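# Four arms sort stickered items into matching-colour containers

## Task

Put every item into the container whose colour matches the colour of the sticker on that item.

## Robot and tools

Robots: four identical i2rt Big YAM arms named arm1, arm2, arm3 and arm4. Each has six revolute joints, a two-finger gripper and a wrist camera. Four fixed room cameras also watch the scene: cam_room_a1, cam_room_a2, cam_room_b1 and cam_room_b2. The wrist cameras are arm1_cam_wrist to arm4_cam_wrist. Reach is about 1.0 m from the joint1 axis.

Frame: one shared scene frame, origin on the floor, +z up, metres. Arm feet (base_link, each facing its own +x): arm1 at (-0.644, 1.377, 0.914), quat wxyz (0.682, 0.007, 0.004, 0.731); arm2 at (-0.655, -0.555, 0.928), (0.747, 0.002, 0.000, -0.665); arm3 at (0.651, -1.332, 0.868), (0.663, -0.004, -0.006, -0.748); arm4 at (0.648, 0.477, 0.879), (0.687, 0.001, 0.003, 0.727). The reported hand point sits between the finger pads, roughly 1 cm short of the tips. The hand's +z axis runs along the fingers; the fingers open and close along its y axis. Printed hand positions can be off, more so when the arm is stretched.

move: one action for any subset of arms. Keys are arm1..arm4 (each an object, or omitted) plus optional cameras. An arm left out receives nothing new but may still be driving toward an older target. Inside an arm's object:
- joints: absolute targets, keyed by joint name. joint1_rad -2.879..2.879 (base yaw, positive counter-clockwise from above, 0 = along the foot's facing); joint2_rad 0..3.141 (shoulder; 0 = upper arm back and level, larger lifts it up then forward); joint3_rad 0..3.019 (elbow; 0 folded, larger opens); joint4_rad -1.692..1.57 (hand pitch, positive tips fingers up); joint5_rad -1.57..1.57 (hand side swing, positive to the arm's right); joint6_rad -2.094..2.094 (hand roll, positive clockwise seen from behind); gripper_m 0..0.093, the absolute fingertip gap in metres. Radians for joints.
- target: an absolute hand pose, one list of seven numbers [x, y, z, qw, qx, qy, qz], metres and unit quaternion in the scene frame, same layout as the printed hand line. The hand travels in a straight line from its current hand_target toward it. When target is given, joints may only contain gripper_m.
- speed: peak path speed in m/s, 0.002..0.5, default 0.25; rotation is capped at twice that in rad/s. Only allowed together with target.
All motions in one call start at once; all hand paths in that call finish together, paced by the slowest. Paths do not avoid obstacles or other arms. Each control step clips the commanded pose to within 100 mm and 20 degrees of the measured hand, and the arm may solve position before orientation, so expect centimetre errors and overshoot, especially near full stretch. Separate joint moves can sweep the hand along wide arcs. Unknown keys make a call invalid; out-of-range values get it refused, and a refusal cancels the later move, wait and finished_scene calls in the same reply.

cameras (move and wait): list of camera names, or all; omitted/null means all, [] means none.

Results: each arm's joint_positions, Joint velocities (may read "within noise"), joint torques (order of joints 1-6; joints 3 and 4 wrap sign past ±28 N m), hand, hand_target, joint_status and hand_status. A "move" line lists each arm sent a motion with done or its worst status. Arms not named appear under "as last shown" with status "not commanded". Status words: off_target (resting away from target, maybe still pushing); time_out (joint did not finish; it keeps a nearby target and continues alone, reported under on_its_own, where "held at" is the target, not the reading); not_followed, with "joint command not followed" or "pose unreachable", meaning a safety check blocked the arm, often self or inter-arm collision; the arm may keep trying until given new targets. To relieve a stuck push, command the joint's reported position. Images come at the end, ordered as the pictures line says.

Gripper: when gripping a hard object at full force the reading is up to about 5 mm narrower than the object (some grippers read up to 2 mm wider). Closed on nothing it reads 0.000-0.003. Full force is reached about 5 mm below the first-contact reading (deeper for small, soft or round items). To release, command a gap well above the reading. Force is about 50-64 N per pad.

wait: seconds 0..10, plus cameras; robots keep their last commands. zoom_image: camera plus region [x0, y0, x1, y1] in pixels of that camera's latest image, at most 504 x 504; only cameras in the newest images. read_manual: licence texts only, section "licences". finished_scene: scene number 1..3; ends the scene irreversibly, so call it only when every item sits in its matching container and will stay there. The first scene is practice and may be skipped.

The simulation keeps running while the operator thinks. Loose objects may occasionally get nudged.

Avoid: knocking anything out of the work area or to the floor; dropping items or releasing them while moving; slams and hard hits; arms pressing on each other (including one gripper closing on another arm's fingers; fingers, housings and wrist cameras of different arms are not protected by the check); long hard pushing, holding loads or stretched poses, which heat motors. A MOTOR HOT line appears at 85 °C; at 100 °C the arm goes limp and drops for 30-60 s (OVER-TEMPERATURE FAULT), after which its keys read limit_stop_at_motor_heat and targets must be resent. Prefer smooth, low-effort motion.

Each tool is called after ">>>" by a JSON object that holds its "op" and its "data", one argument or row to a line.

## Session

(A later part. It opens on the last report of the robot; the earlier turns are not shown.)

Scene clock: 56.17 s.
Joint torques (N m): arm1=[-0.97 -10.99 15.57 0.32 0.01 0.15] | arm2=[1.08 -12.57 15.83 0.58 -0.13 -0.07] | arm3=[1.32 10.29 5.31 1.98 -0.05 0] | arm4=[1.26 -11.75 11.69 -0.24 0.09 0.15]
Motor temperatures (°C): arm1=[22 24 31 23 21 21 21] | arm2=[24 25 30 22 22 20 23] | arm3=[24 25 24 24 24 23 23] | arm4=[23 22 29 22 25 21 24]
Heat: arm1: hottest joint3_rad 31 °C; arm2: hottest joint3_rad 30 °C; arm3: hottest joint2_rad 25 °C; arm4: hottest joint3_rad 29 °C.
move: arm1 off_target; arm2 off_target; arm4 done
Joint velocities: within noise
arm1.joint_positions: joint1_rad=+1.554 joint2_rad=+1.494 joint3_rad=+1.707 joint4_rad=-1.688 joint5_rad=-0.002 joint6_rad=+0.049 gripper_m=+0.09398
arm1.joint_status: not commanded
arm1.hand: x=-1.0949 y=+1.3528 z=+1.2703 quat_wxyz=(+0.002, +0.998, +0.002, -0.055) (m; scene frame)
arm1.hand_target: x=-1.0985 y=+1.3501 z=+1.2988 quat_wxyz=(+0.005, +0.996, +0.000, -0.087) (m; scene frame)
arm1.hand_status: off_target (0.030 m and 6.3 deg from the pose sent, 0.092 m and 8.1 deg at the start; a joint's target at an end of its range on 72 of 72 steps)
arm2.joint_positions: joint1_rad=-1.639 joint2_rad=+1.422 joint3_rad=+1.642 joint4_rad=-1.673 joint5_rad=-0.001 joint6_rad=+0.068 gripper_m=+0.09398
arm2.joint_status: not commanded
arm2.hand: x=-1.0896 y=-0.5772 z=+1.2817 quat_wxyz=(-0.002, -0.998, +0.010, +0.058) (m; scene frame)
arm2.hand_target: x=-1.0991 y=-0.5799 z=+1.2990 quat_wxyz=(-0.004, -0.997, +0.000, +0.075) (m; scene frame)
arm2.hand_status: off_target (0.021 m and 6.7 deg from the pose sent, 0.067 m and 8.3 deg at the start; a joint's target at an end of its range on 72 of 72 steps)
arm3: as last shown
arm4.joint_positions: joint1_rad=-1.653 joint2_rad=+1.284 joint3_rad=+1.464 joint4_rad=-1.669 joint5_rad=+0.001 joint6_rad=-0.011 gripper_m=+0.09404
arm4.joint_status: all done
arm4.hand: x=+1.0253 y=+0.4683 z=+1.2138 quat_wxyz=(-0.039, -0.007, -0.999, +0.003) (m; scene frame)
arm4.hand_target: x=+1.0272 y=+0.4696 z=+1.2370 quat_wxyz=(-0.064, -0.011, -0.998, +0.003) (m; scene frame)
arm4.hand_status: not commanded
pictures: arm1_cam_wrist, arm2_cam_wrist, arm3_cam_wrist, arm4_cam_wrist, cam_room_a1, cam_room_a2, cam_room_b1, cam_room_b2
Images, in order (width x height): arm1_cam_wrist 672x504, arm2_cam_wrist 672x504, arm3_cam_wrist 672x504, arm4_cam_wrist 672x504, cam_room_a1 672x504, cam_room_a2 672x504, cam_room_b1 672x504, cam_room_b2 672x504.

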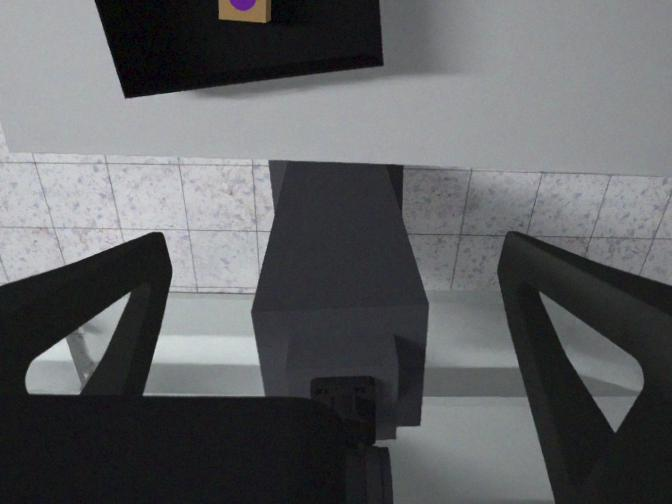

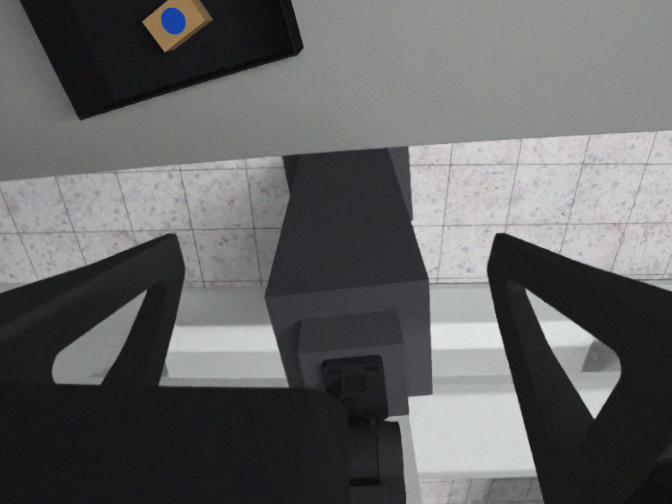

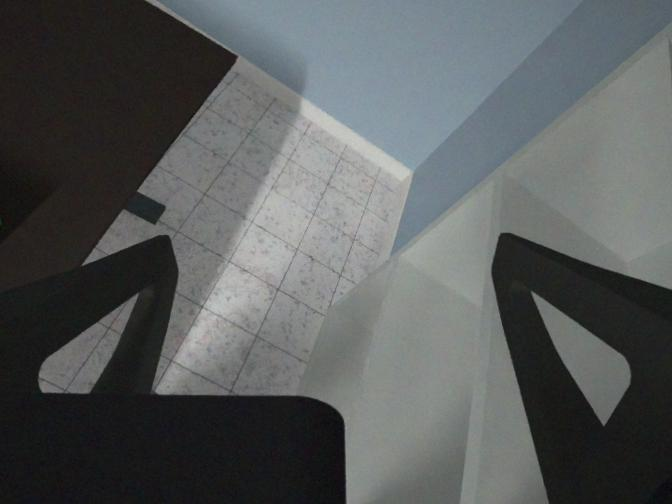

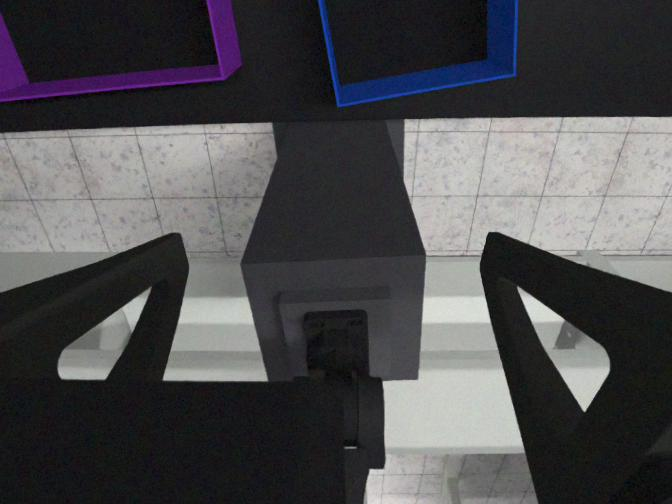

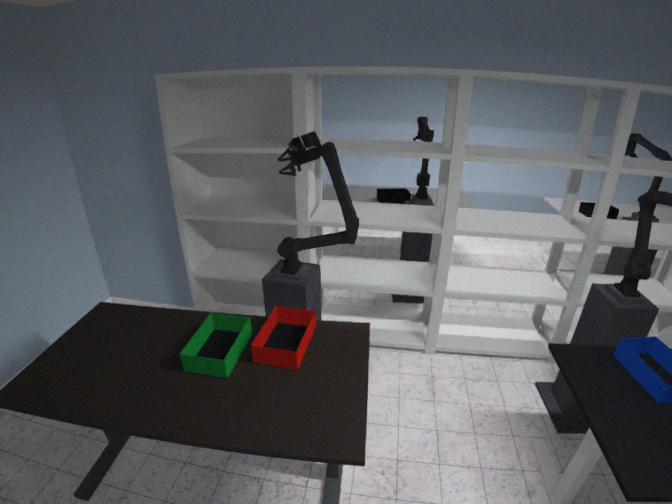

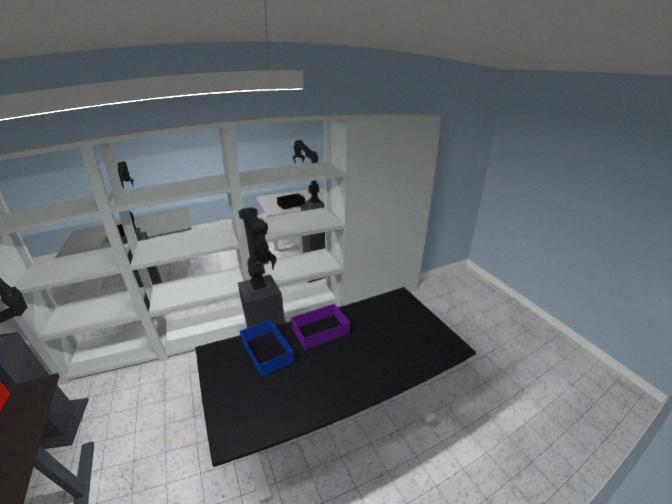

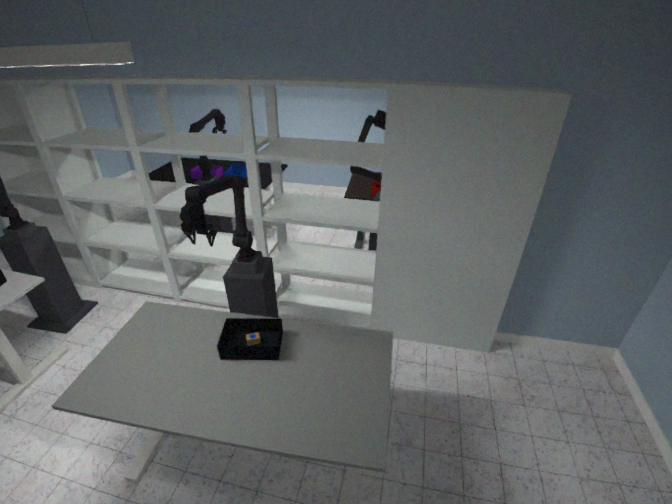

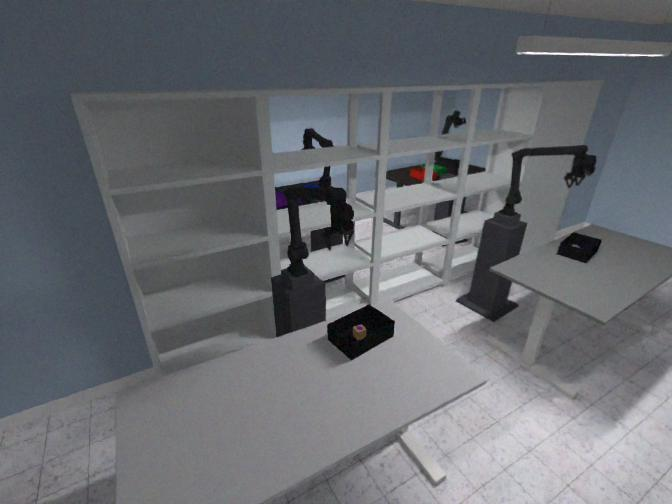

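>>> {"op": "move", "data": {
  "arm1": {"target":[-1.25,1.33,1.25,0,1,0,0]},
  "arm2": {"target":[-1.25,-0.65,1.25,0,1,0,0]},
  "arm4": {"target":[1.2,0.5,1.3,0,0,1,0]},
  "cameras": ["arm1_cam_wrist","arm2_cam_wrist","arm4_cam_wrist"]
}}

>>> {"op": "move", "data": {
  "arm1": {"target":[-1.25,1.33,1.15,0,1,0,0]},
  "arm2": {"target":[-1.25,-0.65,1.15,0,1,0,0]},
  "arm4": {"target":[1.2,0.5,1.2,0,0,1,0]},
  "cameras": ["arm1_cam_wrist","arm2_cam_wrist","arm4_cam_wrist"]
}}

Scene clock: 68.50 s.
Joint torques (N m): arm1=[-1.26 -15.85 15.76 0.29 -0.02 0.13] | arm2=[1.2 -18.84 15.86 0.65 -0.08 0.22] | arm3=[1.38 10.11 5.31 1.98 -0.05 -0.02] | arm4=[1.38 -15.27 11.88 0.31 0.02 0.18]
Motor temperatures (°C): arm1=[22 25 32 23 21 21 21] | arm2=[24 25 32 22 22 20 23] | arm3=[24 25 24 24 24 23 23] | arm4=[23 22 31 22 25 21 24]
Heat: arm1: hottest joint3_rad 32 °C; arm2: hottest joint3_rad 32 °C; arm3: hottest joint2_rad 25 °C; arm4: hottest joint3_rad 31 °C.
move: arm1 off_target; arm2 off_target; arm4 off_target
Joint velocities: within noise
arm1.joint_positions: joint1_rad=+1.567 joint2_rad=+1.899 joint3_rad=+2.108 joint4_rad=-1.690 joint5_rad=-0.002 joint6_rad=+0.068 gripper_m=+0.09398
arm1.joint_status: not commanded
arm1.hand: x=-1.2415 y=+1.3373 z=+1.2249 quat_wxyz=(+0.002, +0.999, -0.001, -0.053) (m; scene frame)
arm1.hand_target: x=-1.2483 y=+1.3303 z=+1.2492 quat_wxyz=(+0.006, +0.997, +0.000, -0.080) (m; scene frame)
arm1.hand_status: off_target (0.028 m and 6.1 deg from the pose sent, 0.158 m and 6.3 deg at the start; a joint's target at an end of its range on 45 of 46 steps)
arm2.joint_positions: joint1_rad=-1.536 joint2_rad=+1.844 joint3_rad=+2.055 joint4_rad=-1.676 joint5_rad=+0.000 joint6_rad=+0.142 gripper_m=+0.09398
arm2.joint_status: not commanded
arm2.hand: x=-1.2378 y=-0.6451 z=+1.2392 quat_wxyz=(-0.006, -0.999, -0.005, +0.052) (m; scene frame)
arm2.hand_target: x=-1.2489 y=-0.6499 z=+1.2494 quat_wxyz=(-0.010, -0.998, -0.001, +0.066) (m; scene frame)
arm2.hand_status: off_target (0.017 m and 6.0 deg from the pose sent, 0.179 m and 6.7 deg at the start; a joint's target at an end of its range on 43 of 46 steps)
arm3: as last shown
arm4.joint_positions: joint1_rad=-1.595 joint2_rad=+1.648 joint3_rad=+2.035 joint4_rad=-1.674 joint5_rad=+0.001 joint6_rad=+0.023 gripper_m=+0.09404
arm4.joint_status: not commanded
arm4.hand: x=+1.1909 y=+0.4953 z=+1.2876 quat_wxyz=(-0.139, +0.004, -0.990, -0.002) (m; scene frame)
arm4.hand_target: x=+1.1991 y=+0.4999 z=+1.2991 quat_wxyz=(-0.153, +0.001, -0.988, -0.004) (m; scene frame)
arm4.hand_status: off_target (0.016 m and 16.0 deg from the pose sent, 0.198 m and 4.5 deg at the start; a joint's target at an end of its range on 46 of 46 steps)
pictures: arm1_cam_wrist, arm2_cam_wrist, arm4_cam_wrist
Images, in order (width x height): arm1_cam_wrist 672x504, arm2_cam_wrist 672x504, arm4_cam_wrist 672x504.

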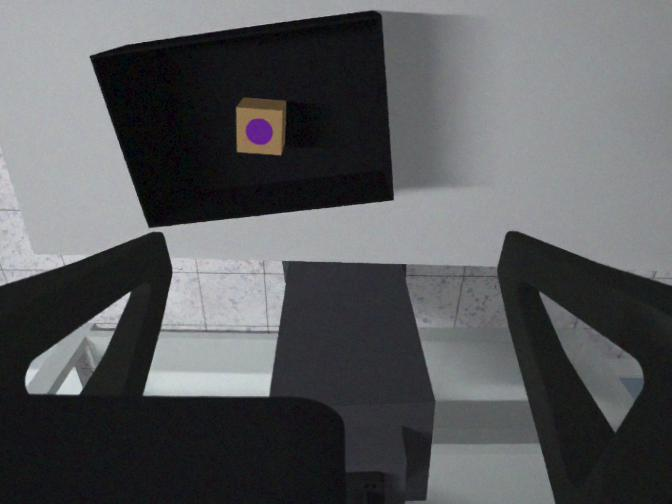

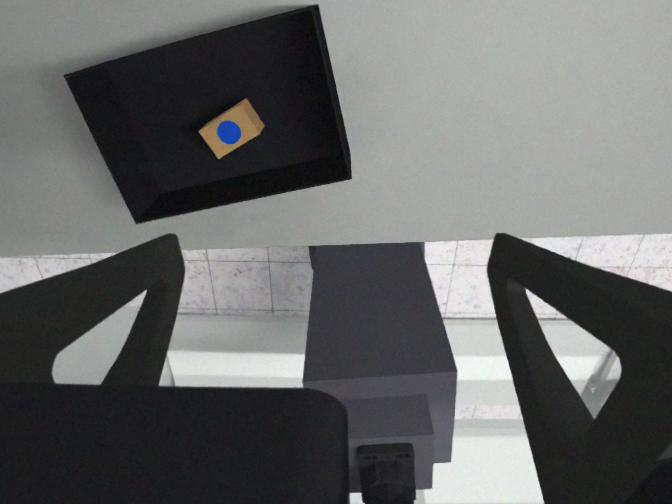

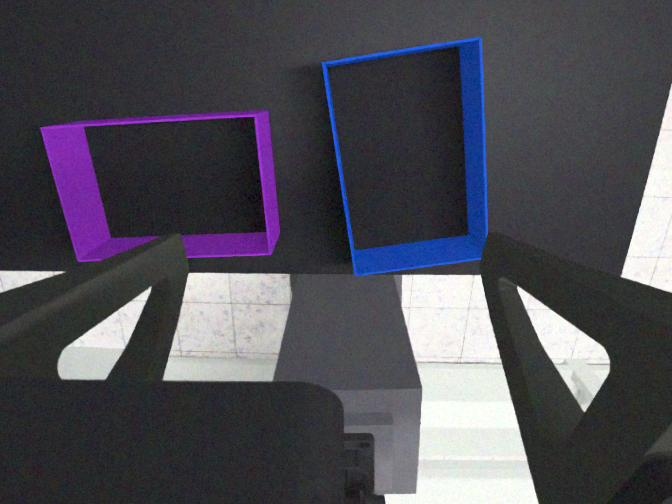

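Scene clock: 69.73 s.
Joint torques (N m): arm1=[-1.26 -17.79 11.15 0.9 -0.05 0.12] | arm2=[1.08 -20.13 10.47 1.21 -0.11 0.2] | arm3=[1.2 10.05 5.34 1.99 -0.04 -0.01] | arm4=[1.2 -17.38 8.8 0.17 -0.02 0.16]
Motor temperatures (°C): arm1=[22 25 32 23 21 21 21] | arm2=[24 25 32 22 22 20 23] | arm3=[24 25 24 24 24 23 23] | arm4=[23 22 31 22 25 21 24]
Heat: arm1: hottest joint3_rad 32 °C; arm2: hottest joint3_rad 32 °C; arm3: hottest joint2_rad 25 °C; arm4: hottest joint3_rad 31 °C.
move: arm1 off_target; arm2 off_target; arm4 off_target
Joint velocities: within noise
arm1.joint_positions: joint1_rad=+1.567 joint2_rad=+1.982 joint3_rad=+2.022 joint4_rad=-1.654 joint5_rad=-0.002 joint6_rad=+0.068 gripper_m=+0.09398
arm1.joint_status: not commanded
arm1.hand: x=-1.2456 y=+1.3372 z=+1.1434 quat_wxyz=(-0.002, +1.000, -0.001, +0.014) (m; scene frame)
arm1.hand_target: x=-1.2498 y=+1.3301 z=+1.1500 quat_wxyz=(+0.000, +1.000, +0.000, +0.000) (m; scene frame)
arm1.hand_status: off_target (0.011 m and 1.6 deg from the pose sent, 0.076 m and 6.1 deg at the start)
arm2.joint_positions: joint1_rad=-1.536 joint2_rad=+1.911 joint3_rad=+1.961 joint4_rad=-1.603 joint5_rad=+0.000 joint6_rad=+0.143 gripper_m=+0.09398
arm2.joint_status: not commanded
arm2.hand: x=-1.2467 y=-0.6462 z=+1.1648 quat_wxyz=(+0.000, -1.000, -0.005, +0.008) (m; scene frame)
arm2.hand_target: x=-1.2496 y=-0.6500 z=+1.1500 quat_wxyz=(+0.000, -1.000, +0.000, +0.000) (m; scene frame)
arm2.hand_status: off_target (0.016 m and 1.1 deg from the pose sent, 0.090 m and 6.0 deg at the start)
arm3: as last shown
arm4.joint_positions: joint1_rad=-1.595 joint2_rad=+1.734 joint3_rad=+1.941 joint4_rad=-1.674 joint5_rad=+0.001 joint6_rad=+0.025 gripper_m=+0.09404
arm4.joint_status: not commanded
arm4.hand: x=+1.1989 y=+0.4953 z=+1.2035 quat_wxyz=(-0.050, +0.004, -0.999, +0.001) (m; scene frame)
arm4.hand_target: x=+1.1997 y=+0.4999 z=+1.1993 quat_wxyz=(-0.043, +0.000, -0.999, -0.001) (m; scene frame)
arm4.hand_status: off_target (0.006 m and 5.7 deg from the pose sent, 0.088 m and 16.0 deg at the start; a joint's target at an end of its range on 36 of 37 steps)
pictures: arm1_cam_wrist, arm2_cam_wrist, arm4_cam_wrist
Images, in order (width x height): arm1_cam_wrist 672x504, arm2_cam_wrist 672x504, arm4_cam_wrist 672x504.

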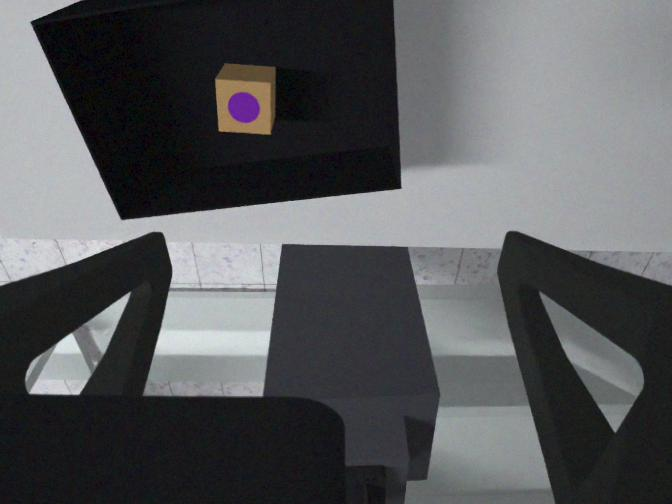

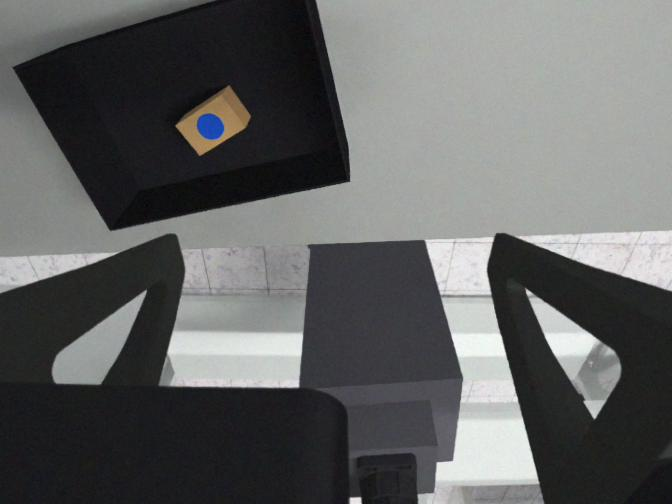

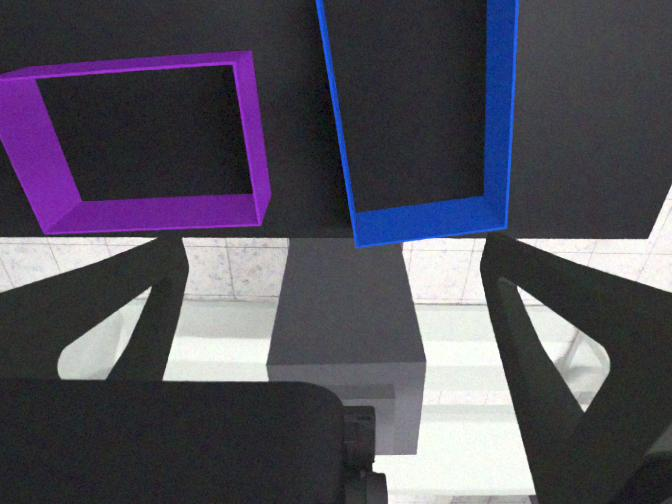

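>>> {"op": "move", "data": {
  "arm1": {"target":[-1.18,1.256,0.98,0,1,0,0]},
  "arm2": {"target":[-1.153,-0.764,0.98,0,0.954,0.301,0]},
  "cameras": ["arm1_cam_wrist","arm2_cam_wrist","cam_room_b1","cam_room_b2"]
}}

Scene clock: 85.10 s.
Joint torques (N m): arm1=[-1.55 -17.03 9.83 0.75 0.01 0.14] | arm2=[0.44 -19.55 9.01 1.18 -0.1 -0.07] | arm3=[1.2 10.11 5.33 1.94 -0.05 -0.01] | arm4=[1.49 -18.02 8.68 0.06 -0.01 0.2]
Motor temperatures (°C): arm1=[22 25 33 23 21 21 21] | arm2=[24 26 31 22 22 20 23] | arm3=[24 25 24 24 24 23 23] | arm4=[23 24 31 22 25 21 24]
Heat: arm1: hottest joint3_rad 33 °C; arm2: hottest joint3_rad 31 °C; arm3: hottest joint2_rad 25 °C; arm4: hottest joint3_rad 31 °C.
move: arm1 off_target; arm2 done
Joint velocities: within noise
arm1.joint_positions: joint1_rad=+1.719 joint2_rad=+1.921 joint3_rad=+1.454 joint4_rad=-1.158 joint5_rad=-0.006 joint6_rad=+0.213 gripper_m=+0.09398
arm1.joint_status: not commanded
arm1.hand: x=-1.1733 y=+1.2596 z=+0.9675 quat_wxyz=(-0.004, +1.000, +0.002, +0.019) (m; scene frame)
arm1.hand_target: x=-1.1798 y=+1.2562 z=+0.9801 quat_wxyz=(+0.000, +1.000, +0.000, +0.000) (m; scene frame)
arm1.hand_status: off_target (0.015 m and 2.3 deg from the pose sent, 0.194 m and 1.6 deg at the start)
arm2.joint_positions: joint1_rad=-1.287 joint2_rad=+1.865 joint3_rad=+1.411 joint4_rad=-1.111 joint5_rad=-0.001 joint6_rad=-0.200 gripper_m=+0.09398
arm2.joint_status: not commanded
arm2.hand: x=-1.1537 y=-0.7664 z=+0.9861 quat_wxyz=(+0.000, -0.955, -0.296, +0.001) (m; scene frame)
arm2.hand_target: x=-1.1529 y=-0.7641 z=+0.9801 quat_wxyz=(+0.000, -0.954, -0.301, +0.000) (m; scene frame)
arm2.hand_status: done (0.007 m and 0.6 deg from the pose sent, 0.238 m and 34.5 deg at the start)
arm3, arm4: as last shown
pictures: arm1_cam_wrist, arm2_cam_wrist, cam_room_b1, cam_room_b2
Images, in order (width x height): arm1_cam_wrist 672x504, arm2_cam_wrist 672x504, cam_room_b1 672x504, cam_room_b2 672x504.

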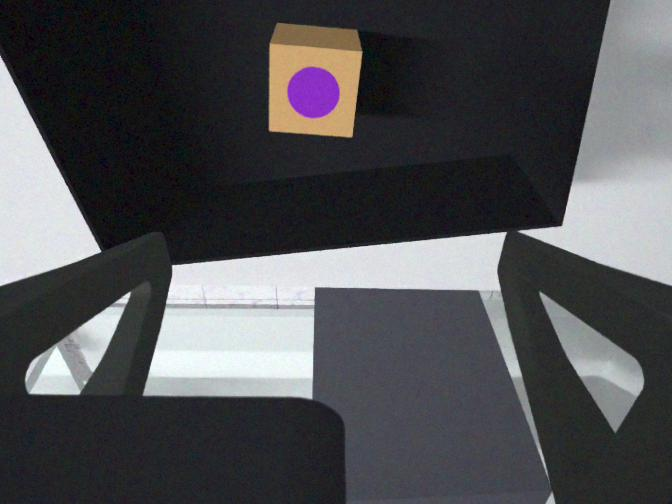

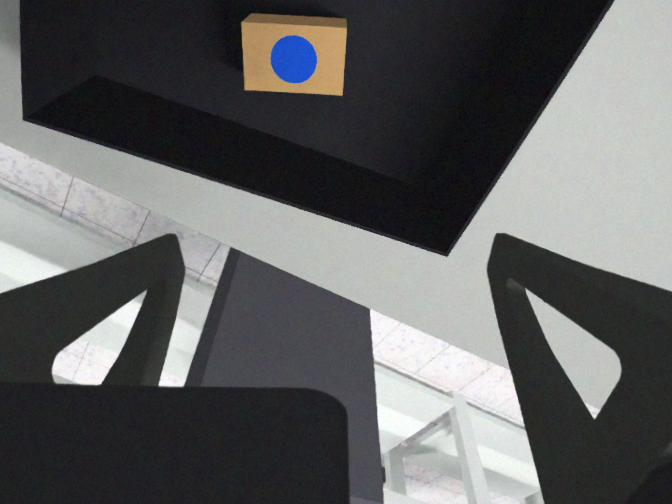

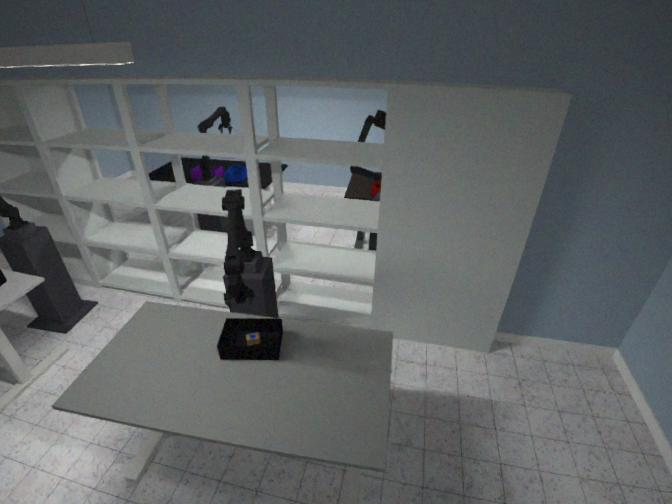

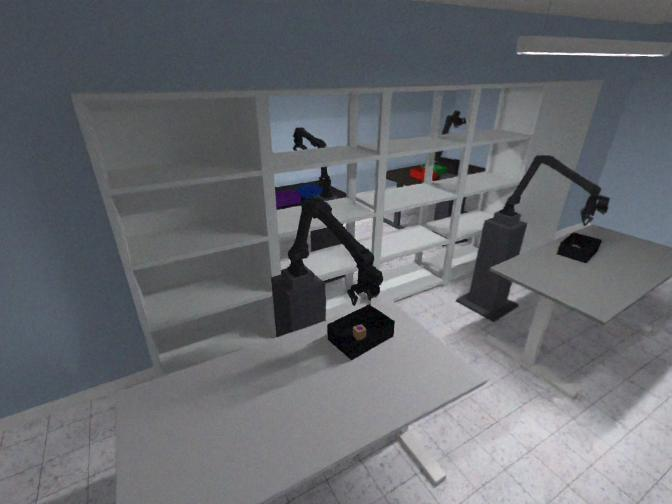

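>>> {"op": "move", "data": {
  "arm1": {"target":[-1.141,1.244,0.84,0,1,0,0]},
  "arm2": {"target":[-1.125,-0.781,0.84,0,0.954,0.301,0]},
  "cameras": ["arm1_cam_wrist","arm2_cam_wrist","cam_room_b1","cam_room_b2"]
}}

Scene clock: 99.20 s.
Joint torques (N m): arm1=[-1.08 -15.44 7.87 0.92 0.02 0.14] | arm2=[0.97 -18.73 7.57 1.22 -0.1 0.2] | arm3=[1.2 10.11 5.35 2 -0.05 -0.01] | arm4=[0.91 -17.61 8.68 0.02 -0.03 0.17]
Motor temperatures (°C): arm1=[22 25 32 23 21 21 21] | arm2=[24 26 31 22 22 20 23] | arm3=[24 25 25 24 24 23 23] | arm4=[23 24 31 22 25 21 24]
Heat: arm1: hottest joint3_rad 32 °C; arm2: hottest joint3_rad 31 °C; arm3: hottest joint2_rad 25 °C; arm4: hottest joint3_rad 31 °C.
move: arm1 off_target; arm2 done
Joint velocities: within noise
arm1.joint_positions: joint1_rad=+1.757 joint2_rad=+2.040 joint3_rad=+1.222 joint4_rad=-0.795 joint5_rad=-0.006 joint6_rad=+0.253 gripper_m=+0.09398
arm1.joint_status: not commanded
arm1.hand: x=-1.1330 y=+1.2496 z=+0.8347 quat_wxyz=(-0.004, +1.000, +0.001, +0.013) (m; scene frame)
arm1.hand_target: x=-1.1408 y=+1.2440 z=+0.8400 quat_wxyz=(+0.000, +1.000, +0.000, +0.000) (m; scene frame)
arm1.hand_status: off_target (0.011 m and 1.6 deg from the pose sent, 0.132 m and 2.3 deg at the start)
arm2.joint_positions: joint1_rad=-1.243 joint2_rad=+2.034 joint3_rad=+1.245 joint4_rad=-0.773 joint5_rad=-0.001 joint6_rad=-0.177 gripper_m=+0.09398
arm2.joint_status: not commanded
arm2.hand: x=-1.1272 y=-0.7799 z=+0.8484 quat_wxyz=(+0.000, -0.952, -0.306, +0.003) (m; scene frame)
arm2.hand_target: x=-1.1249 y=-0.7810 z=+0.8402 quat_wxyz=(+0.000, -0.954, -0.301, +0.000) (m; scene frame)
arm2.hand_status: done (0.009 m and 0.7 deg from the pose sent, 0.150 m and 0.6 deg at the start)
arm3, arm4: as last shown
pictures: arm1_cam_wrist, arm2_cam_wrist, cam_room_b1, cam_room_b2
Images, in order (width x height): arm1_cam_wrist 672x504, arm2_cam_wrist 672x504, cam_room_b1 672x504, cam_room_b2 672x504.

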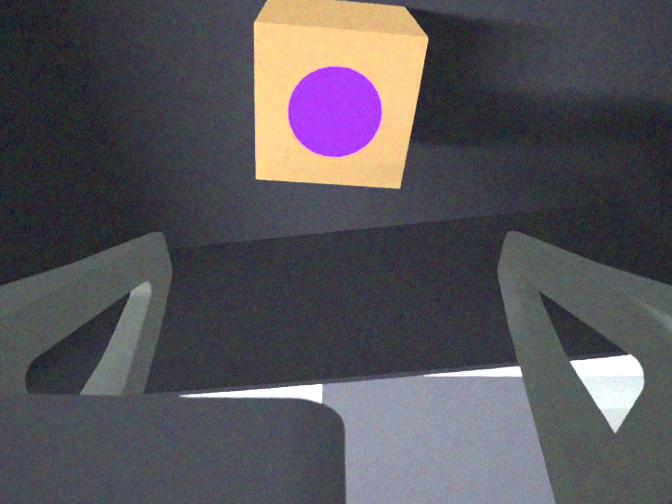

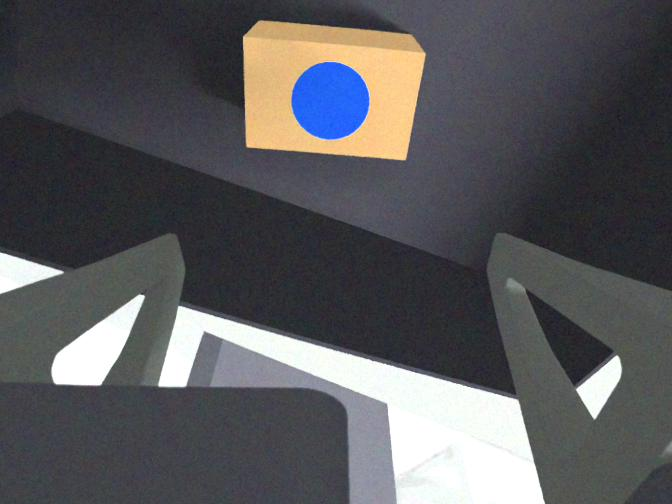

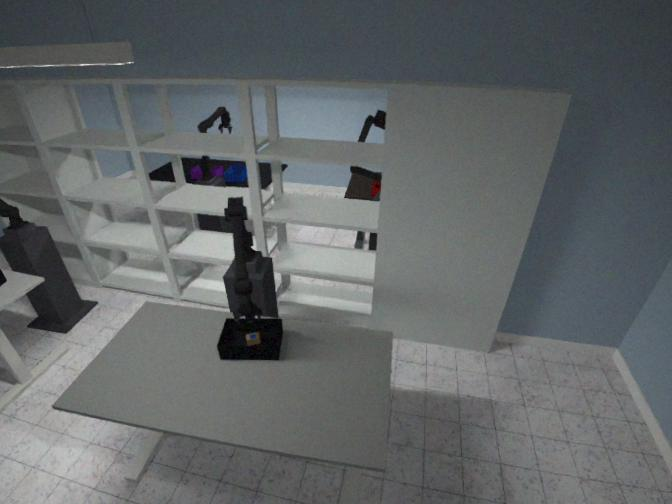

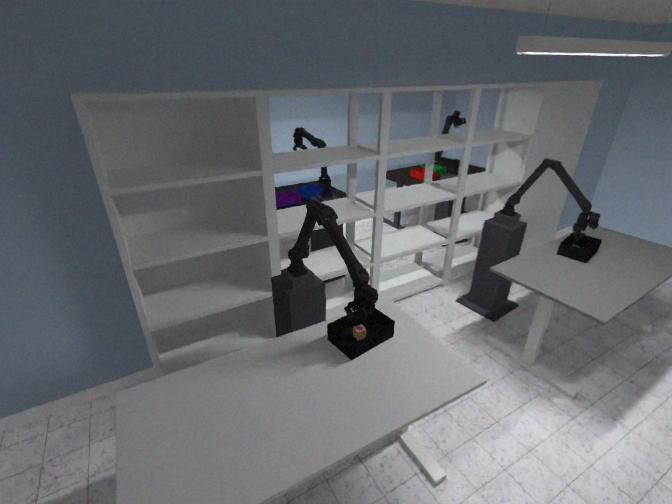

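>>> {"op": "move", "data": {
  "arm1": {"target":[-1.17,1.241,0.845,0,1,0,0]},
  "arm2": {"target":[-1.15,-0.798,0.84,0,0.954,0.301,0]},
  "cameras": ["arm1_cam_wrist","arm2_cam_wrist"]
}}

Scene clock: 107.33 s.
Joint torques (N m): arm1=[-2.61 -14.39 11.18 0.01 0 0.03] | arm2=[1.49 -17.85 11.51 0.21 -0.09 0.21] | arm3=[1.26 10.11 5.38 1.95 -0.04 -0.01] | arm4=[1.03 -17.49 8.66 0.01 -0.01 0.19]
Motor temperatures (°C): arm1=[22 26 32 23 21 21 21] | arm2=[24 26 30 22 22 20 23] | arm3=[24 25 25 24 24 23 23] | arm4=[23 25 31 22 25 21 24]
Heat: arm1: hottest joint3_rad 32 °C; arm2: hottest joint3_rad 30 °C; arm3: hottest joint2_rad 25 °C; arm4: hottest joint3_rad 31 °C.
move: arm1 off_target; arm2 off_target
Joint velocities: within noise
arm1.joint_positions: joint1_rad=+1.757 joint2_rad=+2.062 joint3_rad=+1.292 joint4_rad=-0.827 joint5_rad=-0.006 joint6_rad=+0.254 gripper_m=+0.09398
arm1.joint_status: not commanded
arm1.hand: x=-1.1556 y=+1.2436 z=+0.8425 quat_wxyz=(-0.002, +1.000, +0.001, +0.006) (m; scene frame)
arm1.hand_target: x=-1.1697 y=+1.2411 z=+0.8452 quat_wxyz=(+0.000, +1.000, +0.000, +0.000) (m; scene frame)
arm1.hand_status: off_target (0.015 m and 0.7 deg from the pose sent, 0.039 m and 1.6 deg at the start)
arm2.joint_positions: joint1_rad=-1.241 joint2_rad=+2.069 joint3_rad=+1.304 joint4_rad=-0.797 joint5_rad=-0.001 joint6_rad=-0.169 gripper_m=+0.09398
arm2.joint_status: not commanded
arm2.hand: x=-1.1421 y=-0.7884 z=+0.8468 quat_wxyz=(+0.000, -0.953, -0.303, +0.003) (m; scene frame)
arm2.hand_target: x=-1.1494 y=-0.7977 z=+0.8401 quat_wxyz=(+0.000, -0.954, -0.301, +0.000) (m; scene frame)
arm2.hand_status: off_target (0.014 m and 0.5 deg from the pose sent, 0.030 m and 0.7 deg at the start)
arm3.joint_positions: joint1_rad=+0.075 joint2_rad=+0.276 joint3_rad=+1.523 joint4_rad=-1.599 joint5_rad=-0.185 joint6_rad=-0.597 gripper_m=+0.09396
arm3.joint_status: not commanded
arm3.hand: x=+0.6803 y=-1.3506 z=+1.4452 quat_wxyz=(-0.326, -0.350, -0.735, +0.481) (m; scene frame)
arm3.hand_target: x=+0.6804 y=-1.3484 z=+1.4507 quat_wxyz=(-0.328, -0.347, -0.731, +0.487) (m; scene frame)
arm3.hand_status: not commanded
arm4: as last shown
arm4.hand: x=+1.1989 y=+0.4953 z=+1.2035 quat_wxyz=(-0.050, +0.003, -0.999, +0.001) (m; scene frame)
pictures: arm1_cam_wrist, arm2_cam_wrist
Images, in order (width x height): arm1_cam_wrist 672x504, arm2_cam_wrist 672x504.

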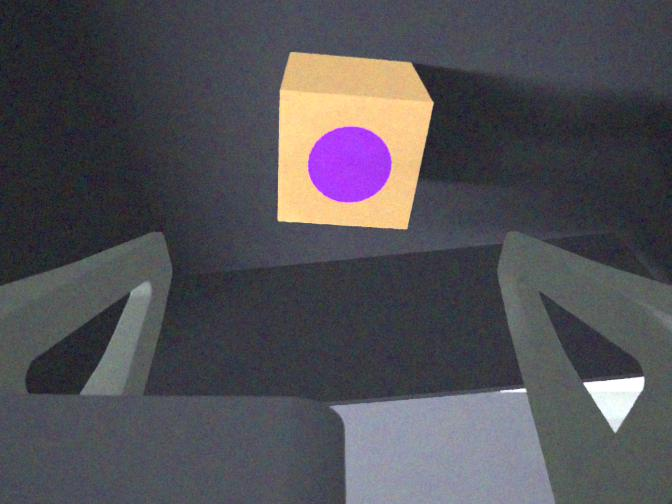

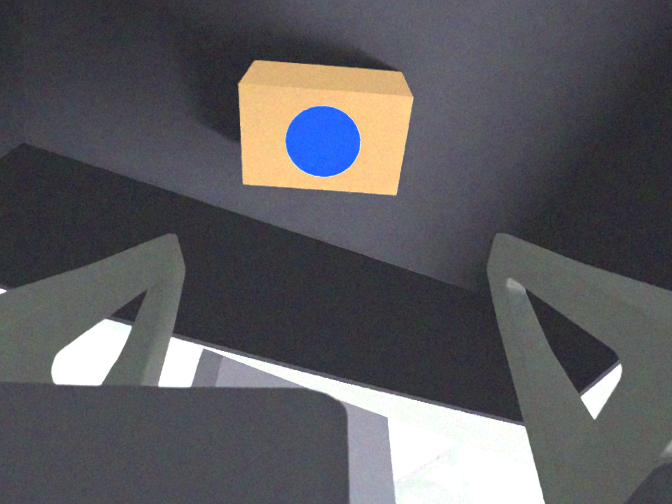

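>>> {"op": "move", "data": {
  "arm1": {"target":[-1.18,1.246,0.785,0,1,0,0]},
  "arm2": {"target":[-1.157,-0.808,0.775,0,0.954,0.301,0]},
  "cameras": ["arm1_cam_wrist","arm2_cam_wrist"]
}}

Scene clock: 113.23 s.
Joint torques (N m): arm1=[-2.61 -16.62 10 0.68 0.04 -0.05] | arm2=[1.38 -20.48 10.22 1.11 -0.1 0.21] | arm3=[1.2 10.23 5.37 1.98 -0.05 -0.02] | arm4=[1.08 -17.9 8.69 -0.02 -0.01 0.16]
Motor temperatures (°C): arm1=[22 26 31 23 21 21 21] | arm2=[24 26 30 22 22 20 23] | arm3=[24 25 25 24 24 23 23] | arm4=[23 25 31 22 25 21 24]
Heat: arm1: hottest joint3_rad 31 °C; arm2: hottest joint3_rad 30 °C; arm3: hottest joint2_rad 25 °C; arm4: hottest joint3_rad 31 °C.
move: arm1 off_target; arm2 off_target
Joint velocities: within noise
arm1.joint_positions: joint1_rad=+1.753 joint2_rad=+2.206 joint3_rad=+1.314 joint4_rad=-0.750 joint5_rad=-0.006 joint6_rad=+0.248 gripper_m=+0.09398
arm1.joint_status: not commanded
arm1.hand: x=-1.1532 y=+1.2472 z=+0.7740 quat_wxyz=(-0.007, +1.000, +0.001, +0.027) (m; scene frame)
arm1.hand_target: x=-1.1792 y=+1.2463 z=+0.7860 quat_wxyz=(+0.000, +1.000, +0.000, +0.000) (m; scene frame)
arm1.hand_status: off_target (0.029 m and 3.2 deg from the pose sent, 0.062 m and 0.7 deg at the start)
arm2.joint_positions: joint1_rad=-1.229 joint2_rad=+2.227 joint3_rad=+1.349 joint4_rad=-0.722 joint5_rad=-0.001 joint6_rad=-0.158 gripper_m=+0.09398
arm2.joint_status: not commanded
arm2.hand: x=-1.1421 y=-0.7954 z=+0.7759 quat_wxyz=(+0.003, -0.953, -0.304, -0.016) (m; scene frame)
arm2.hand_target: x=-1.1564 y=-0.8078 z=+0.7755 quat_wxyz=(+0.000, -0.954, -0.301, +0.000) (m; scene frame)
arm2.hand_status: off_target (0.020 m and 1.9 deg from the pose sent, 0.076 m and 0.5 deg at the start)
arm3, arm4: as last shown
pictures: arm1_cam_wrist, arm2_cam_wrist
Images, in order (width x height): arm1_cam_wrist 672x504, arm2_cam_wrist 672x504.

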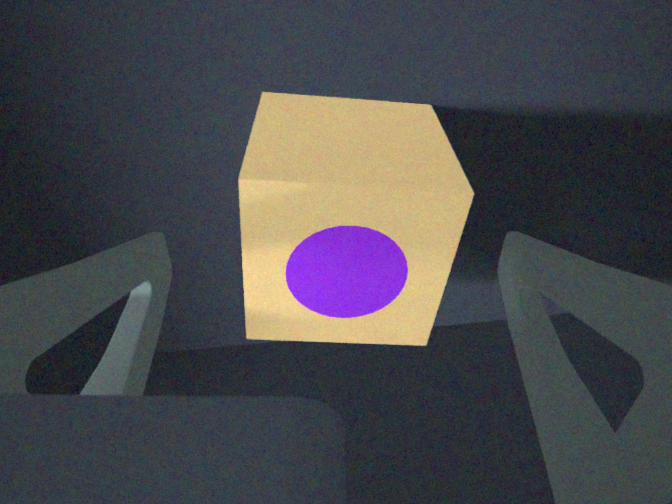

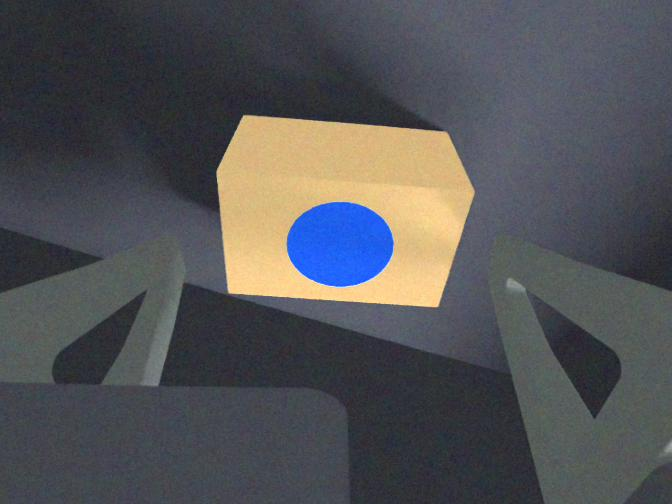

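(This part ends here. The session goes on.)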